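## Task

Place the black earphones inside the small chest's top drawer and the red earphones inside its bottom drawer, then make sure all drawers are closed and the chest is still upright in its original spot.

## Robot and tools

Robot: two arms, left_arm and right_arm, each ending in a parallel two-finger gripper. The fingers point along the gripper's own +z axis and separate along its y axis. The reported end_effector_position is the spot between the finger pads, roughly 1 cm short of the tips.

Frame: everything (hand positions, quaternions, targets) is in the scene frame. Its origin sits at table height, halfway between the two arm bases; +x reaches out over the table, +z is up, and left_arm is on the +y side (arm names do not match image left/right). Printed poses may be off by a few centimetres, more at long reach.

The 16-number row: every motion command uses one flat row of 16 numbers covering both arms, even when only one moves. Order: left_arm x, y, z (metres), qw, qx, qy, qz (unit quaternion, w first), opening; then the same eight for right_arm. Position and quaternion are an absolute pose to reach, not an offset. Opening runs from -1 (closed) to +1 (fully open, 0.094 m). To keep an arm still, repeat its last reported pose and its current opening in every row; a 0 opening is a real command, not 'no change'. To keep a gripper's orientation steady, reuse one fixed quaternion rather than copying a drifting reported one.

execute_actions: argument actions is a list of actions; each action is a list of up to 15 rows, each row lasting one 1/30 s step, and a short action repeats its final row to fill 15 steps. An empty list only returns state and images. Each target must lie within 0.6 m of that gripper's current position along each of its axes, or the action is rejected for both arms. cameras (optional) picks which images come back: omitted, null or ["all"] gives all, [] gives none.

move: target is one 16-number row or a list of up to 15 rows (absolute poses, same layout). Grippers travel in straight lines from their Hand target; all arms finish together, within 10 s at most. speed is top speed in m/s, 0.002 to 2.9 (default 0.25), turning at up to twice that in rad/s; give one value or one per target. blend (metres, default 0) rounds corners of a list. opening_speed (per second on the -1..+1 scale, at least 0.2) ramps the fingers; use a low value when closing on fragile or soft items. blocking=false returns after about 0.5 s while motion continues; a new move replaces a running one. Paths ignore obstacles and the other arm, grippers lag and can overshoot, especially with a nearly straight arm, and passing near an arm's own base can flip its shoulder posture, so route around the base. Faster moves and targets deeper past contact hit or press harder. Changed openings in later list entries apply on arrival once everything is still.

wait: seconds from 0 to 10; arms keep their last command and a running move continues. stop: brakes a running move (needs room). zoom_image: camera (cam_head_left, cam_head_right, cam_high, cam_low, cam_left_wrist, cam_right_wrist) and region [x0, y0, x1, y1] in pixels, at most 504 by 504, origin top-left; only cameras in the latest result can be zoomed. All images are 896x504. finished_scene: scene is the current scene's integer number; it ends the scene irreversibly, so the goal must hold without the robot.

Results: each arm's end_effector_position, end_effector_quat_wxyz, Hand target (where it is actually being driven, possibly short of your command; send the remainder next), Tool commands, joint positions (last one is finger opening in metres), joint velocities ("within noise" means at rest), joint torques (include gravity; joints 1 to 3 wrap at ±28 N m), grip_measured (opening on the -1..+1 scale, reads up to about 2.7 mm wide when empty and a few mm narrower than a gripped part) and grip_effort_nm (motor effort, negative closing; not pad force, never fully zero). A move adds a move: line such as done, off_target, moving, held or fault, plus limits like paced or held. Done means within 10 mm and 2 degrees; neither done nor off_target tells you about contact. Resting a centimetre or so off target in free air is normal friction.

Control details: each step the commanded orientation is clipped to 40 degrees from the measured one; position has priority. Tiny moves may not start. Grip force is roughly 50 to 64 N per pad; to release, command well above grip_measured. The clearance check may block arms coming too close but not grippers colliding with each other.

Joint ranges (rad): waist -2.618 to 3.054, shoulder 0.000 to 3.142, elbow 0.000 to 3.142 (straight at 2.901), wrist pitch -1.571 to 1.571, wrist yaw -1.571 to 1.571, wrist roll -2.094 to 2.094.

Motor heat: carrying loads, holding an outstretched arm or straining toward an unreachable pose heats motors, even while idle between replies. MOTOR HOT appears at 75 °C; at 90 °C the arm folds and is disabled; at 100 °C it goes limp.

Avoid: anything falling or being left off the table, dropping or releasing moving items, slamming drawers, hard impacts or heavy pushes, any arm-to-arm contact (including a gripper closing on the other one's fingers), tipping or shifting the chest, and arm stops. Loose objects may occasionally be nudged by an outside disturbance. Simulated time keeps running while you think.

Each tool is called after "Emit:" as name(argument=value, ...), one argument or row to a line, values as JSON.

## Session

Emit:
execute_actions(
  actions=[],
)

Scene clock: 0.00 s.
left_arm: end_effector_position=(+0.3913, +0.3333, +0.1260) grip_measured=+1.000 grip_effort_nm=n/a end_effector_quat_wxyz=(+0.616, -0.079, +0.778, +0.089) | right_arm: end_effector_position=(+0.3961, -0.2977, +0.1279) grip_measured=+1.000 grip_effort_nm=n/a end_effector_quat_wxyz=(+0.624, +0.039, +0.780, +0.003)
Joint positions: left_arm=[-0.044 1.495 0.343 0.917 -0.28 -0.024 0.094] | right_arm=[0.041 1.491 0.342 0.925 0.084 0.074 0.094]
Joint velocities: within noise
Joint torques (N m): no reading
Heat: left arm: 36 °C; right arm: 38 °C.
Hand target: left_arm +0.3937, +0.3334, +0.1342; +0.626, -0.081, +0.771, +0.088 | right_arm +0.3980, -0.2977, +0.1339; +0.630, +0.039, +0.775, +0.003
Tool commands: left_gripper/opening=+1.0 right_gripper/opening=+1.0

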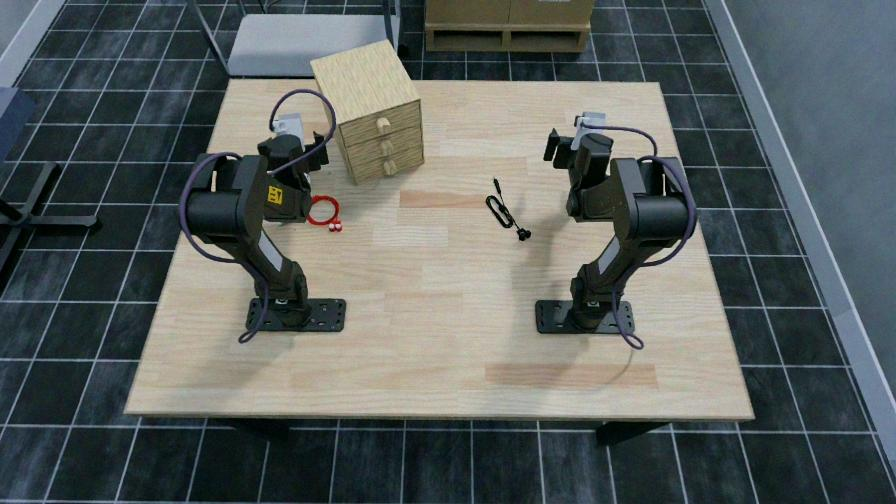

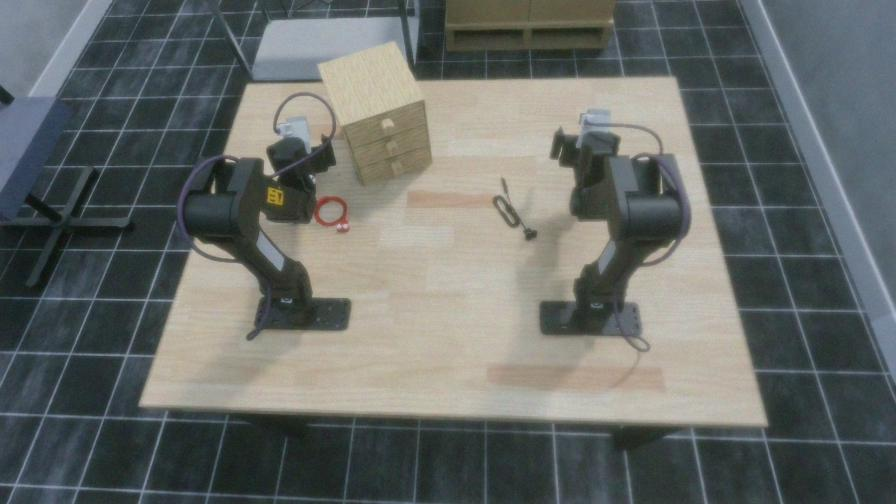

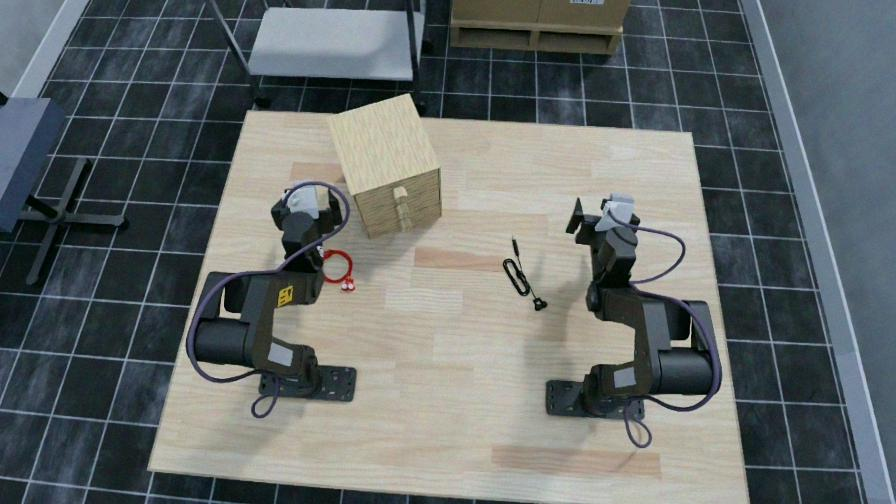

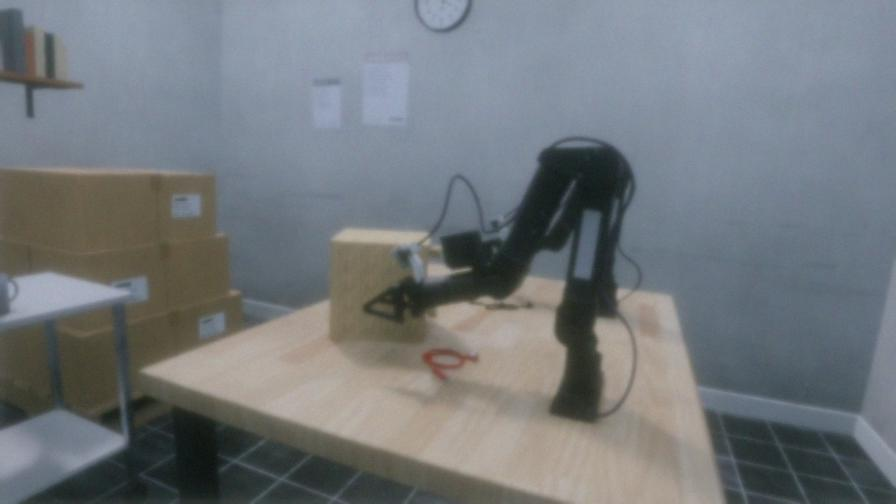

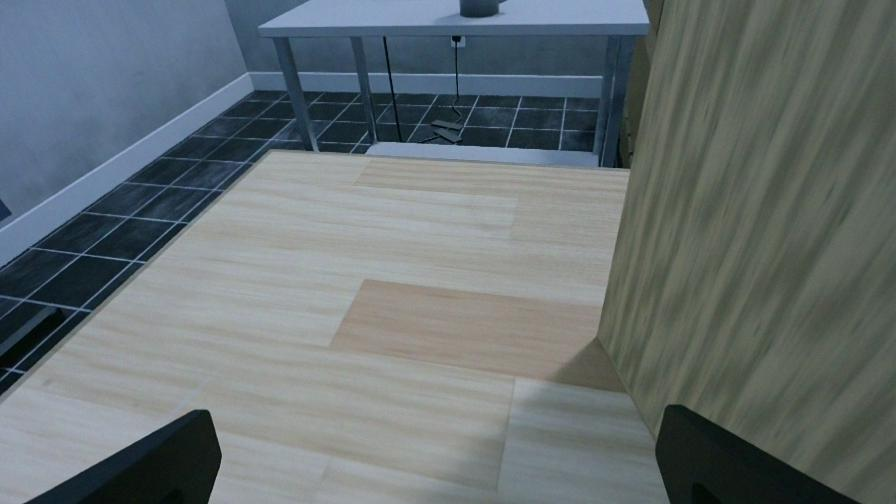

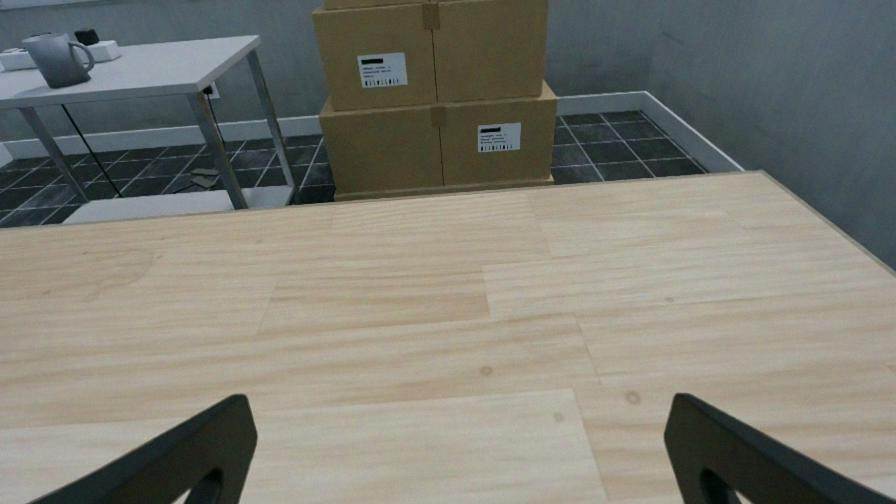

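Emit:
zoom_image(
  camera="cam_head_left",
  region=[250, 30, 450, 250],
)

Emit:
zoom_image(
  camera="cam_high",
  region=[250, 80, 570, 320],
)

Emit:
zoom_image(
  camera="cam_low",
  region=[300, 200, 560, 400],
)

Emit:
zoom_image(
  camera="cam_head_right",
  region=[290, 60, 550, 260],
)

Scaled by 2.291 from the camera's 896x504 image, which has a finer 1280x720 frame.

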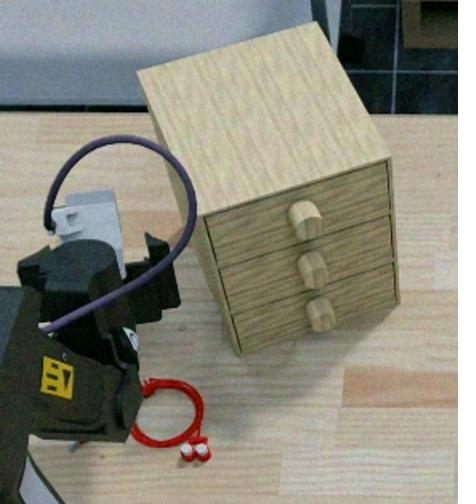

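Scaled by 1.575 from the camera's 896x504 image, which has a finer 1280x720 frame.

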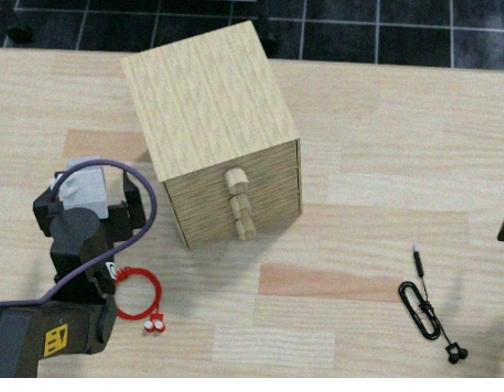

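Scaled by 1.938 from the camera's 896x504 image, which has a finer 1280x720 frame.

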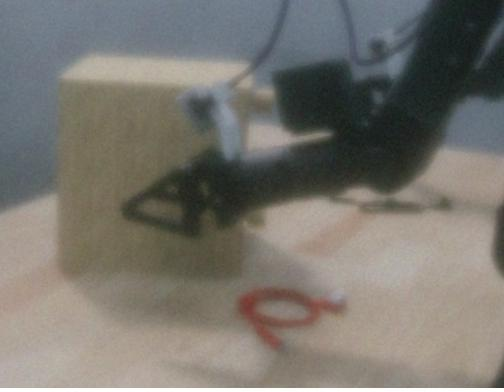

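Scaled by 1.938 from the camera's 896x504 image, which has a finer 1280x720 frame.

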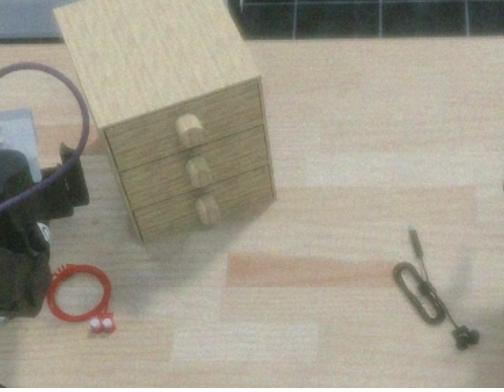

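Emit:
move(
  target=[0.22,0.31,0.2,0.216,0,0.976,0,1,0.22,0.06,0.17,0.453,-0.169,0.871,0.088,1],
)

Scene clock: 47.53 s.
left_arm: end_effector_position=(+0.2164, +0.3105, +0.1886) grip_measured=+1.000 grip_effort_nm=0.027 end_effector_quat_wxyz=(+0.205, -0.002, +0.979, +0.004) | right_arm: end_effector_position=(+0.2165, +0.0543, +0.1607) grip_measured=+1.000 grip_effort_nm=-0.032 end_effector_quat_wxyz=(+0.446, -0.183, +0.873, +0.081)
Joint positions: left_arm=[0.055 0.997 1.063 -1.224 0.013 0.047 0.094] | right_arm=[1.297 1.578 1.085 -0.378 0.692 0.623 0.094]
Joint velocities: within noise
Joint torques (N m): left_arm=[0.83 -1.65 8.39 0.71 0.13 0.02] | right_arm=[0.06 -6.9 10.85 1.16 0.46 0.18]
Heat: left arm: 41 °C; right arm: 41 °C.
Hand target: left_arm +0.2199, +0.3100, +0.1998; +0.216, +0.000, +0.976, +0.000 | right_arm +0.2198, +0.0597, +0.1699; +0.453, -0.169, +0.871, +0.088
Off the commanded pose: left_arm 0.012 m, 1 deg | right_arm 0.011 m, 2 deg.
move: off_target (left_arm, right_arm)

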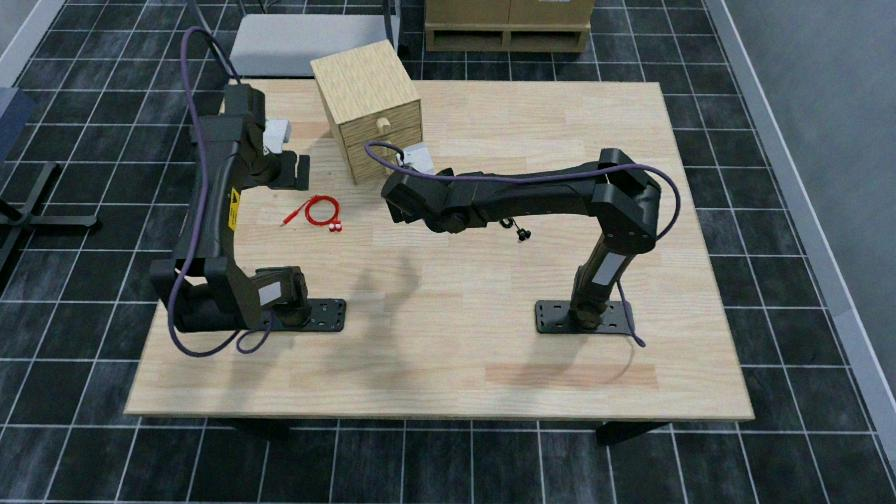

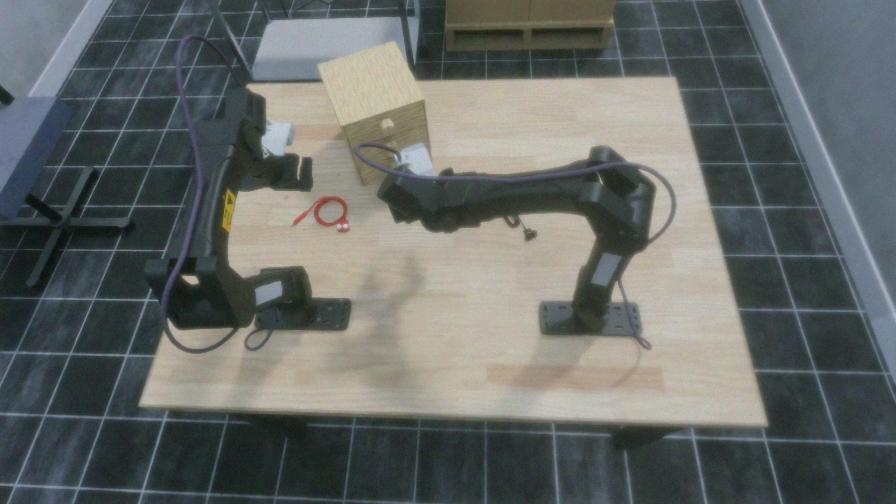

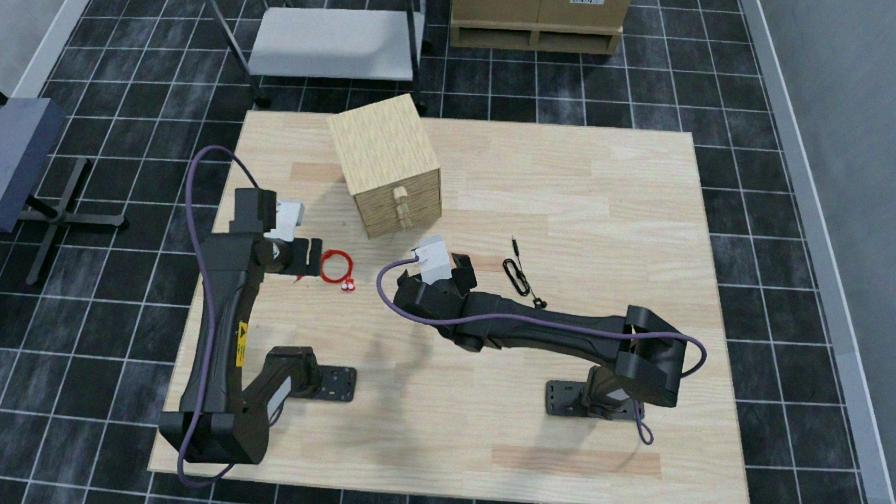

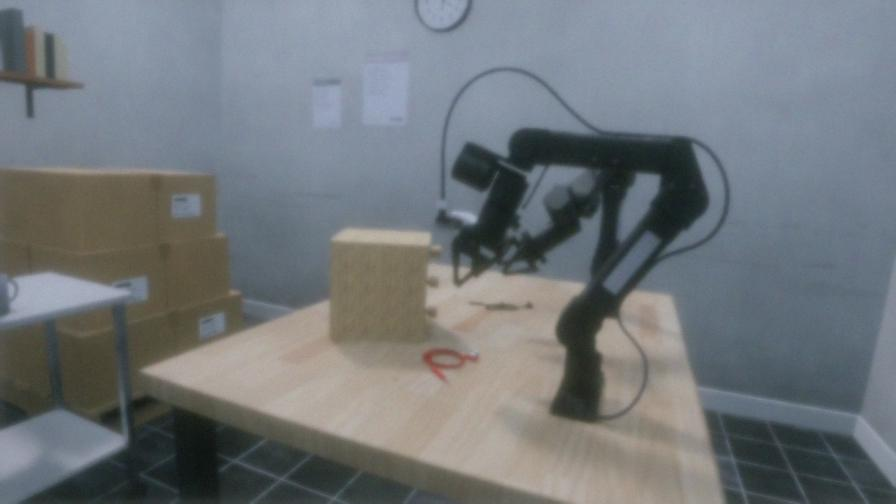

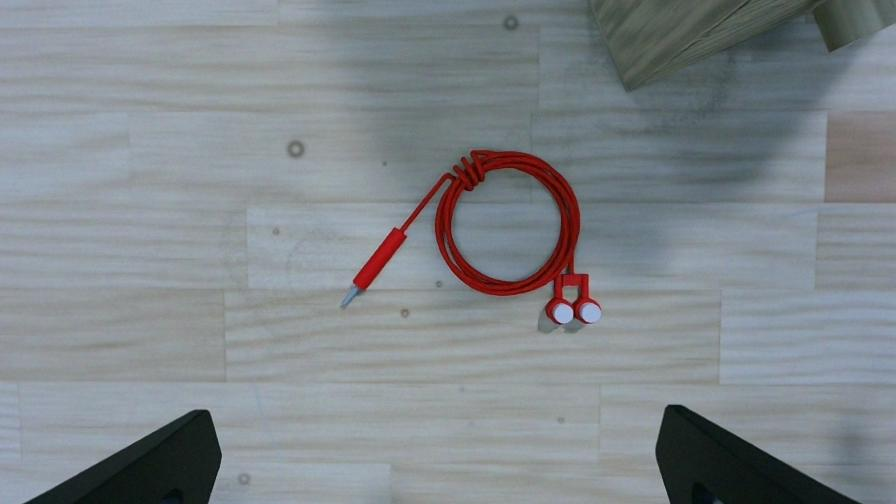

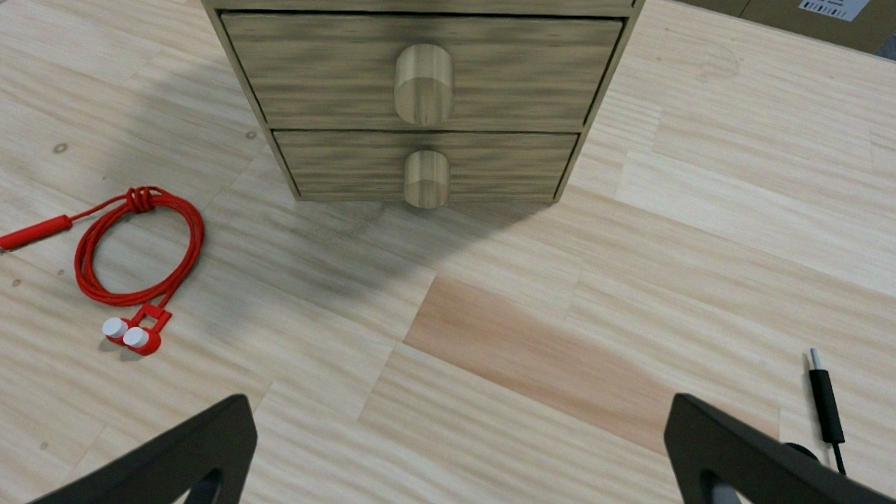

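Emit:
move(
  target=[0.22,0.31,0.2,0.216,0,0.976,0,1,0.297,0.11,0.092,0.453,-0.169,0.871,0.088,1],
  cameras=["cam_head_left","cam_low","cam_right_wrist"],
)

Scene clock: 102.77 s.
left_arm: end_effector_position=(+0.2162, +0.3103, +0.1885) grip_measured=+1.000 grip_effort_nm=0.017 end_effector_quat_wxyz=(+0.204, -0.002, +0.979, +0.004) | right_arm: end_effector_position=(+0.2910, +0.1004, +0.0834) grip_measured=+1.000 grip_effort_nm=-0.032 end_effector_quat_wxyz=(+0.443, -0.174, +0.876, +0.077)
Joint positions: left_arm=[0.055 0.997 1.063 -1.225 0.014 0.048 0.094] | right_arm=[1.144 1.939 1.182 -0.049 0.598 0.506 0.094]
Joint velocities: within noise
Joint torques (N m): left_arm=[0.72 -1.72 8.47 0.7 0.13 0.08] | right_arm=[-0.21 -9.87 9.89 1.48 0.28 -0.04]
Heat: left arm: 36 °C; right arm: 40 °C.
Hand target: left_arm +0.2198, +0.3100, +0.1998; +0.216, +0.000, +0.976, +0.000 | right_arm +0.2966, +0.1096, +0.0922; +0.453, -0.169, +0.871, +0.088
Off the commanded pose: left_arm 0.012 m, 1 deg | right_arm 0.014 m, 2 deg.
move: off_target (left_arm, right_arm)
Images, in order (width x height): cam_head_left 896x504, cam_low 896x504, cam_right_wrist 896x504.

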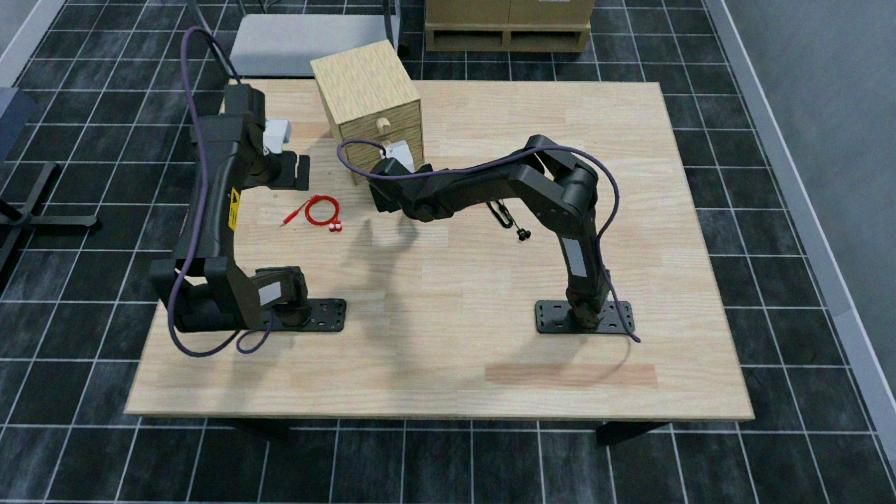

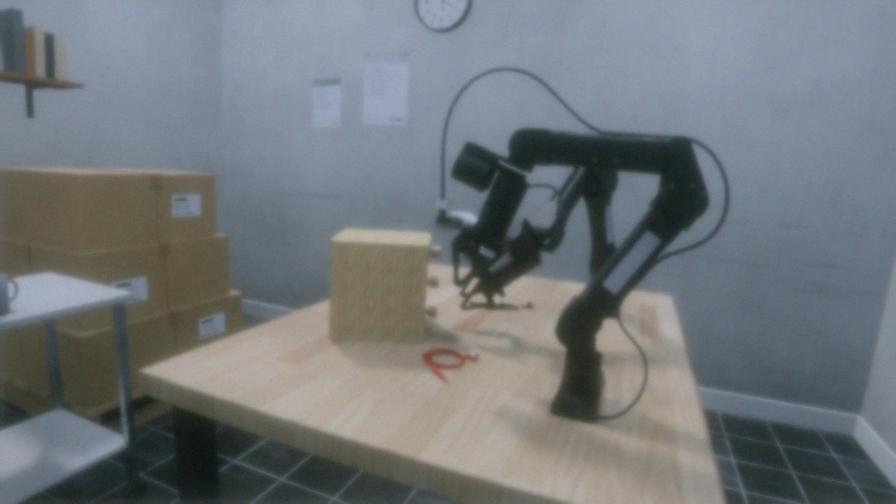

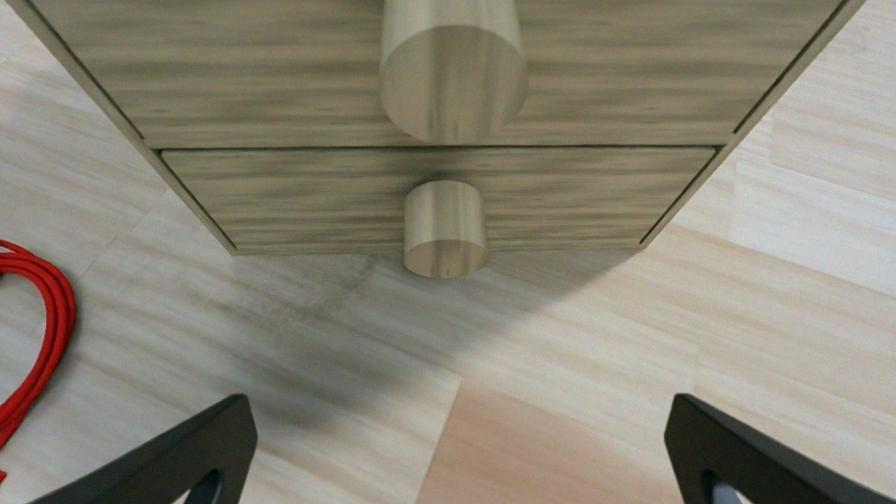

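Emit:
move(
  target=[0.22,0.31,0.2,0.216,0,0.976,0,1,0.338,0.131,0.062,0.453,-0.169,0.871,0.088,1],
  cameras=["cam_head_right","cam_low","cam_right_wrist"],
  speed=0.15,
)

Scene clock: 114.20 s.
left_arm: end_effector_position=(+0.2162, +0.3103, +0.1885) grip_measured=+1.000 grip_effort_nm=0.022 end_effector_quat_wxyz=(+0.204, -0.002, +0.979, +0.004) | right_arm: end_effector_position=(+0.3325, +0.1208, +0.0540) grip_measured=+1.000 grip_effort_nm=-0.027 end_effector_quat_wxyz=(+0.442, -0.172, +0.877, +0.076)
Joint positions: left_arm=[0.055 0.997 1.063 -1.225 0.014 0.048 0.094] | right_arm=[1.075 2.115 1.311 0.028 0.551 0.452 0.094]
Joint velocities: within noise
Joint torques (N m): left_arm=[0.65 -1.72 8.38 0.7 0.11 0.06] | right_arm=[0.02 -11.32 9.81 1.5 0.23 -0.06]
Heat: left arm: 36 °C; right arm: 40 °C.
Hand target: left_arm +0.2199, +0.3100, +0.1999; +0.216, +0.000, +0.976, +0.000 | right_arm +0.3377, +0.1305, +0.0624; +0.453, -0.169, +0.871, +0.088
Off the commanded pose: left_arm 0.012 m, 1 deg | right_arm 0.014 m, 2 deg.
move: off_target (left_arm, right_arm)
Images, in order (width x height): cam_head_right 896x504, cam_low 896x504, cam_right_wrist 896x504.

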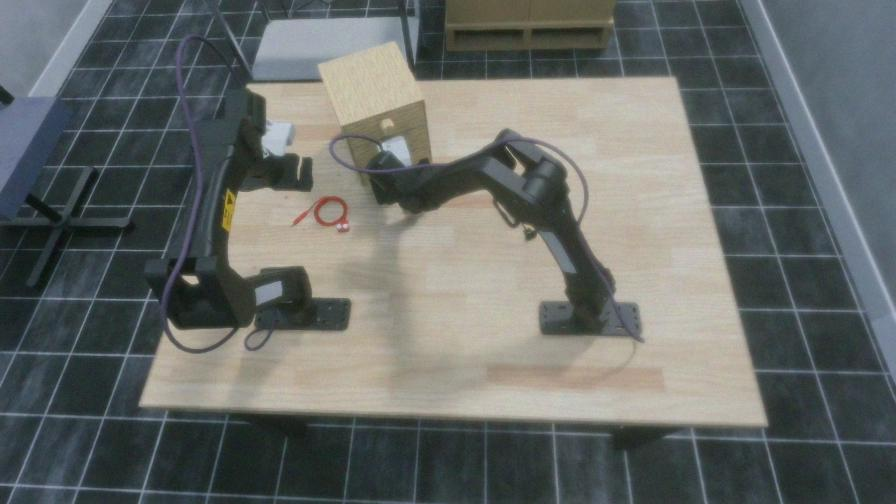

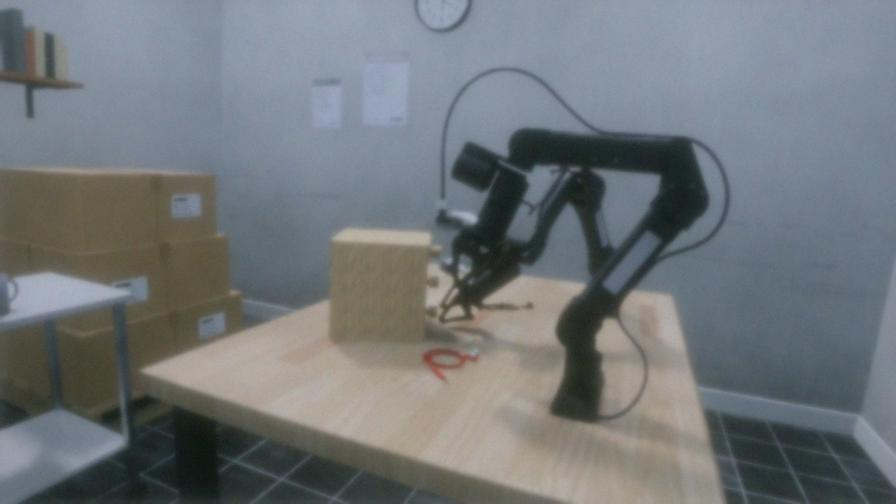

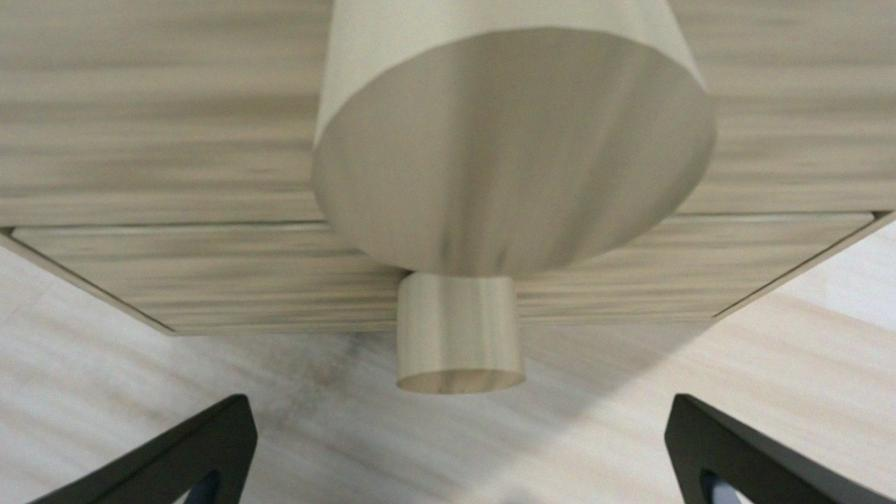

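Emit:
move(
  target=[
    [0.22,0.31,0.2,0.216,0,0.976,0,1,0.295,0.109,0.092,0.453,-0.169,0.871,0.088,1],
    [0.22,0.31,0.2,0.216,0,0.976,0,1,0.295,0.108,0.083,0.598,-0.151,0.779,0.116,1],
  ],
  cameras=["cam_low","cam_right_wrist"],
)

Scene clock: 130.63 s.
left_arm: end_effector_position=(+0.2162, +0.3102, +0.1885) grip_measured=+1.000 grip_effort_nm=0.022 end_effector_quat_wxyz=(+0.204, -0.002, +0.979, +0.003) | right_arm: end_effector_position=(+0.2966, +0.1104, +0.0904) grip_measured=+1.000 grip_effort_nm=-0.032 end_effector_quat_wxyz=(+0.598, -0.148, +0.778, +0.124)
Joint positions: left_arm=[0.055 0.997 1.063 -1.225 0.015 0.048 0.094] | right_arm=[1.189 2.05 0.944 0.746 0.764 0.272 0.094]
Joint velocities: within noise
Joint torques (N m): left_arm=[0.76 -1.78 8.35 0.68 0.14 0.05] | right_arm=[0.35 -9.54 4.81 1.69 0.29 -0.02]
Heat: left arm: 36 °C; right arm: 40 °C.
Hand target: left_arm +0.2199, +0.3100, +0.1999; +0.216, +0.000, +0.976, +0.000 | right_arm +0.2949, +0.1080, +0.0831; +0.598, -0.151, +0.779, +0.116
Off the commanded pose: left_arm 0.012 m, 1 deg | right_arm 0.008 m, 1 deg.
move: off_target (left_arm)
Images, in order (width x height): cam_low 896x504, cam_right_wrist 896x504.

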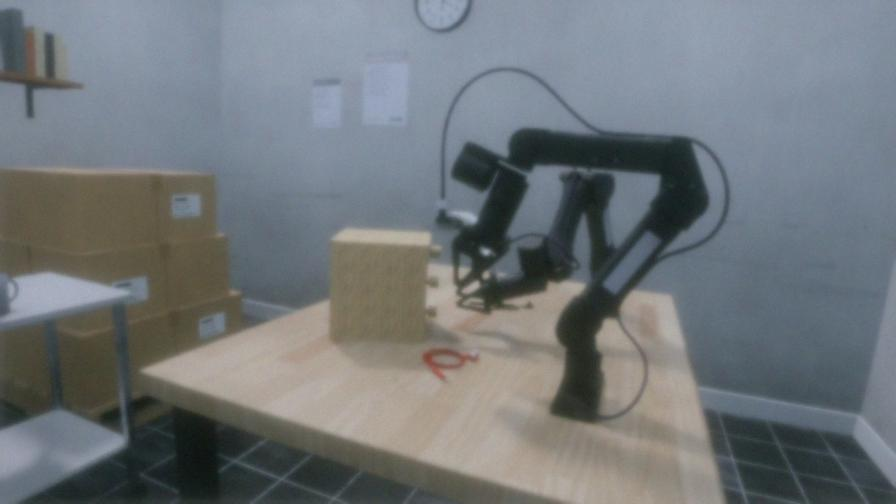

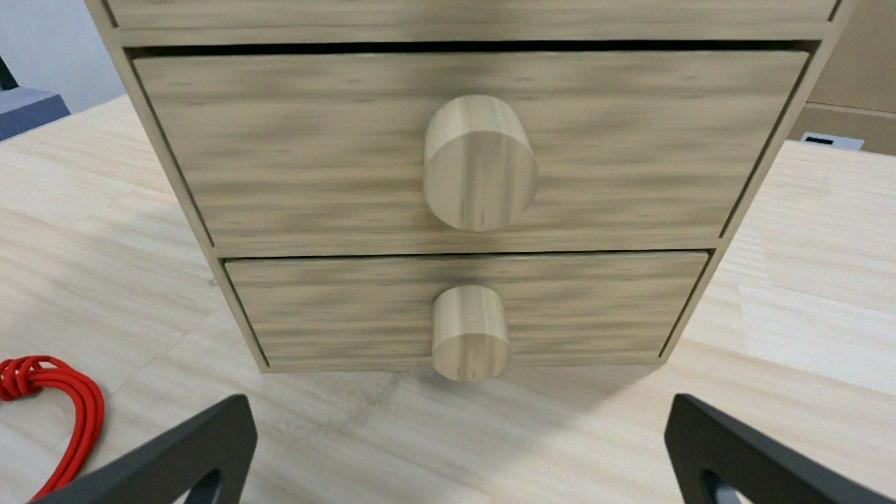

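Emit:
move(
  target=[0.22,0.31,0.2,0.216,0,0.976,0,1,0.335,0.121,0.062,0.598,-0.151,0.779,0.116,1],
  cameras=["cam_low","cam_right_wrist"],
  speed=0.12,
)

Scene clock: 137.13 s.
left_arm: end_effector_position=(+0.2162, +0.3102, +0.1885) grip_measured=+1.000 grip_effort_nm=0.017 end_effector_quat_wxyz=(+0.204, -0.002, +0.979, +0.003) | right_arm: end_effector_position=(+0.3322, +0.1128, +0.0585) grip_measured=+1.000 grip_effort_nm=-0.027 end_effector_quat_wxyz=(+0.593, -0.152, +0.784, +0.106)
Joint positions: left_arm=[0.055 0.997 1.063 -1.225 0.015 0.048 0.094] | right_arm=[1.112 2.189 1.027 0.792 0.708 0.233 0.094]
Joint velocities: within noise
Joint torques (N m): left_arm=[0.61 -1.7 8.25 0.72 0.08 0.05] | right_arm=[0.01 -10.44 7.97 1.7 0.07 -0.04]
Heat: left arm: 35 °C; right arm: 41 °C.
Hand target: left_arm +0.2199, +0.3100, +0.1999; +0.216, +0.000, +0.976, +0.000 | right_arm +0.3347, +0.1206, +0.0620; +0.598, -0.151, +0.779, +0.116
Off the commanded pose: left_arm 0.012 m, 1 deg | right_arm 0.009 m, 1 deg.
move: off_target (left_arm)
Images, in order (width x height): cam_low 896x504, cam_right_wrist 896x504.

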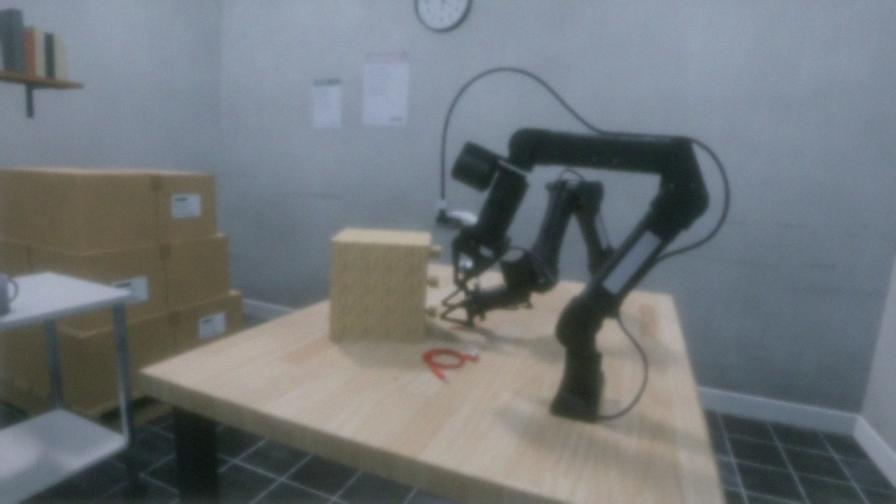

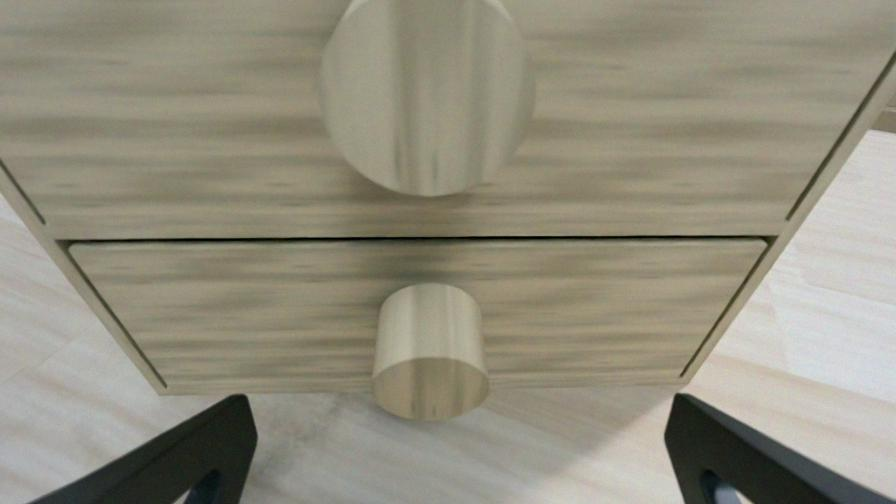

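Emit:
zoom_image(
  camera="cam_low",
  region=[390, 230, 550, 350],
)

Emit:
zoom_image(
  camera="cam_right_wrist",
  region=[200, 250, 704, 504],
)

Scaled by 3.150 from the camera's 896x504 image, which has a finer 1280x720 frame.

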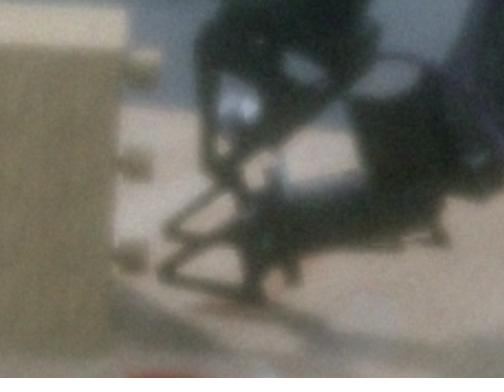

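Scaled by 1.000.

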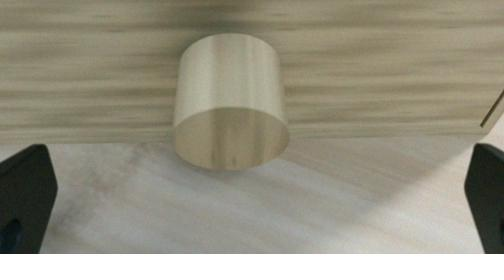

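Emit:
move(
  target=[0.22,0.31,0.2,0.216,0,0.976,0,1,0.3525,0.136,0.066,0.598,-0.151,0.779,0.116,1],
  cameras=["cam_low","cam_right_wrist"],
  speed=0.12,
)

Emit:
zoom_image(
  camera="cam_low",
  region=[390, 230, 550, 350],
)

Scene clock: 153.93 s.
left_arm: end_effector_position=(+0.2162, +0.3102, +0.1885) grip_measured=+1.000 grip_effort_nm=0.027 end_effector_quat_wxyz=(+0.204, -0.002, +0.979, +0.003) | right_arm: end_effector_position=(+0.3484, +0.1314, +0.0674) grip_measured=+1.000 grip_effort_nm=-0.032 end_effector_quat_wxyz=(+0.598, -0.148, +0.779, +0.116)
Joint positions: left_arm=[0.055 0.997 1.063 -1.225 0.015 0.048 0.094] | right_arm=[1.095 2.23 1.133 0.757 0.687 0.223 0.094]
Joint velocities: within noise
Joint torques (N m): left_arm=[0.84 -1.83 8.35 0.68 0.11 0.05] | right_arm=[-0.39 -10.96 8.38 1.52 0.08 -0.02]
Heat: left arm: 35 °C; right arm: 41 °C.
Hand target: left_arm +0.2199, +0.3100, +0.1999; +0.216, +0.000, +0.976, +0.000 | right_arm +0.3524, +0.1357, +0.0661; +0.598, -0.151, +0.779, +0.116
Off the commanded pose: left_arm 0.012 m, 1 deg | right_arm 0.006 m, 0 deg.
move: off_target (left_arm)
Images, in order (width x height): cam_low 896x504, cam_right_wrist 896x504.

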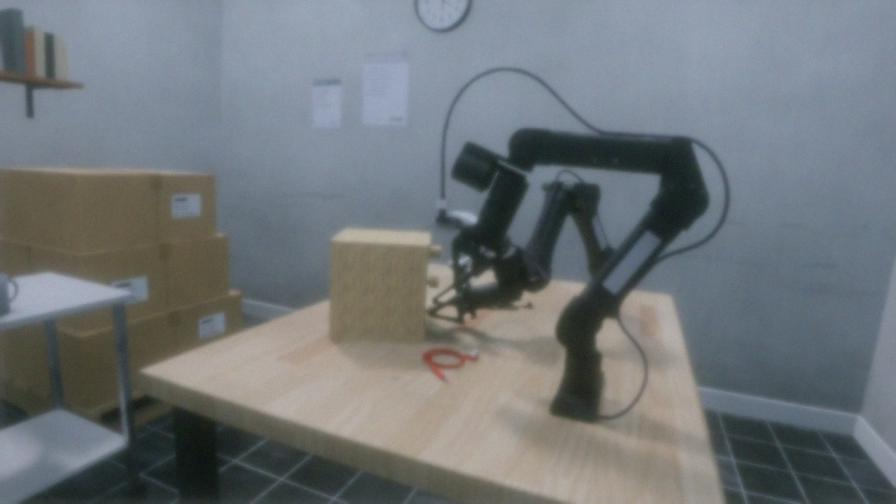

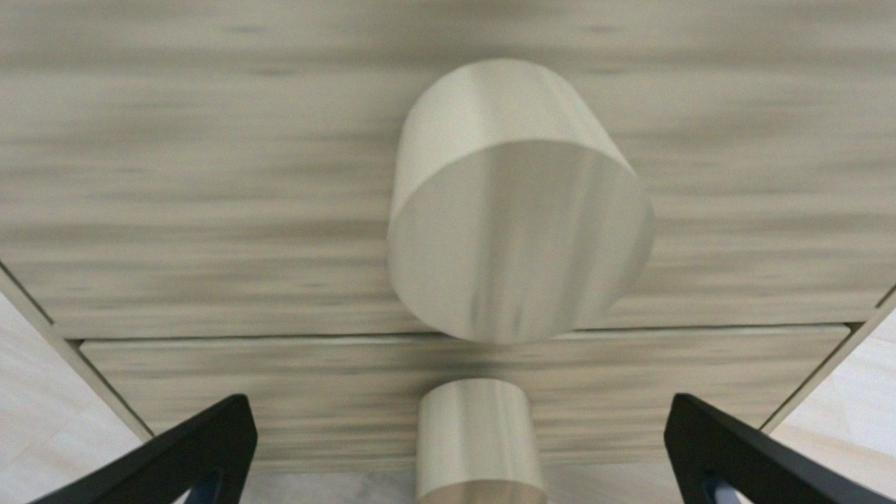

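Scaled by 3.150 from the camera's 896x504 image, which has a finer 1280x720 frame.

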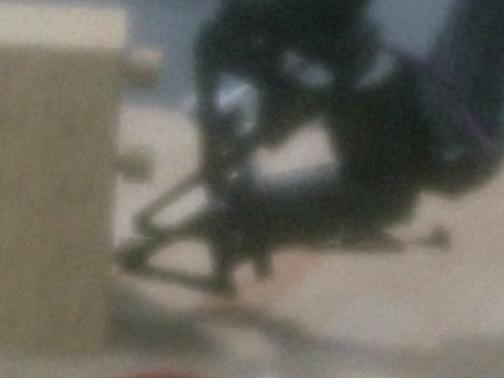

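Emit:
move(
  target=[0.22,0.31,0.2,0.216,0,0.976,0,1,0.3525,0.136,0.066,0.598,-0.151,0.779,0.116,-0.6],
  cameras=["cam_right_wrist"],
  opening_speed=1.5,
)

Scene clock: 159.10 s.
left_arm: end_effector_position=(+0.2162, +0.3102, +0.1885) grip_measured=+1.000 grip_effort_nm=0.022 end_effector_quat_wxyz=(+0.204, -0.002, +0.979, +0.003) | right_arm: end_effector_position=(+0.3496, +0.1295, +0.0667) grip_measured=-0.463 grip_effort_nm=-1.062 end_effector_quat_wxyz=(+0.598, -0.148, +0.780, +0.110)
Joint positions: left_arm=[0.055 0.997 1.063 -1.225 0.015 0.048 0.094] | right_arm=[1.093 2.23 1.133 0.753 0.692 0.219 0.025]
Joint velocities: within noise
Joint torques (N m): left_arm=[0.85 -1.7 8.42 0.69 0.12 0.05] | right_arm=[-0.16 -10.96 8.36 1.53 0.01 0.02]
Heat: left arm: 35 °C; right arm: 41 °C.
Hand target: left_arm +0.2199, +0.3100, +0.1999; +0.216, +0.000, +0.976, +0.000 | right_arm +0.3523, +0.1357, +0.0660; +0.598, -0.151, +0.779, +0.116
Off the commanded pose: left_arm 0.012 m, 1 deg | right_arm 0.007 m, 1 deg.
move: off_target (left_arm)
Images, in order (width x height): cam_right_wrist 896x504.

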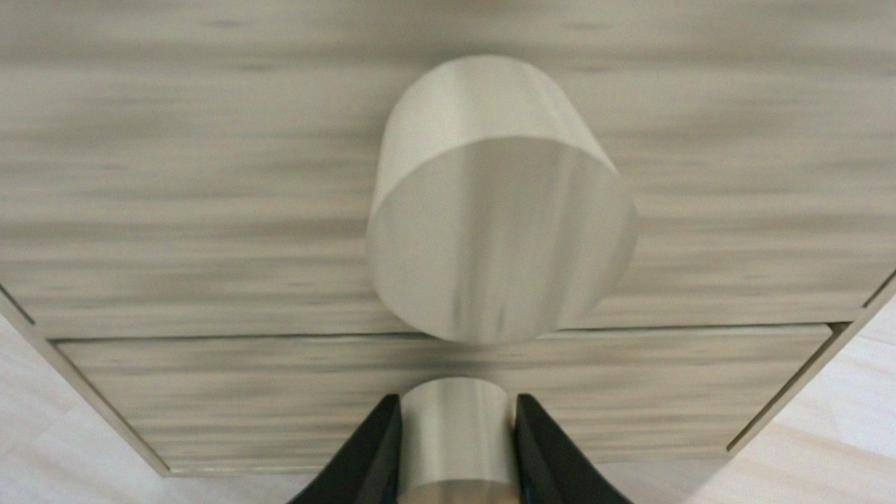

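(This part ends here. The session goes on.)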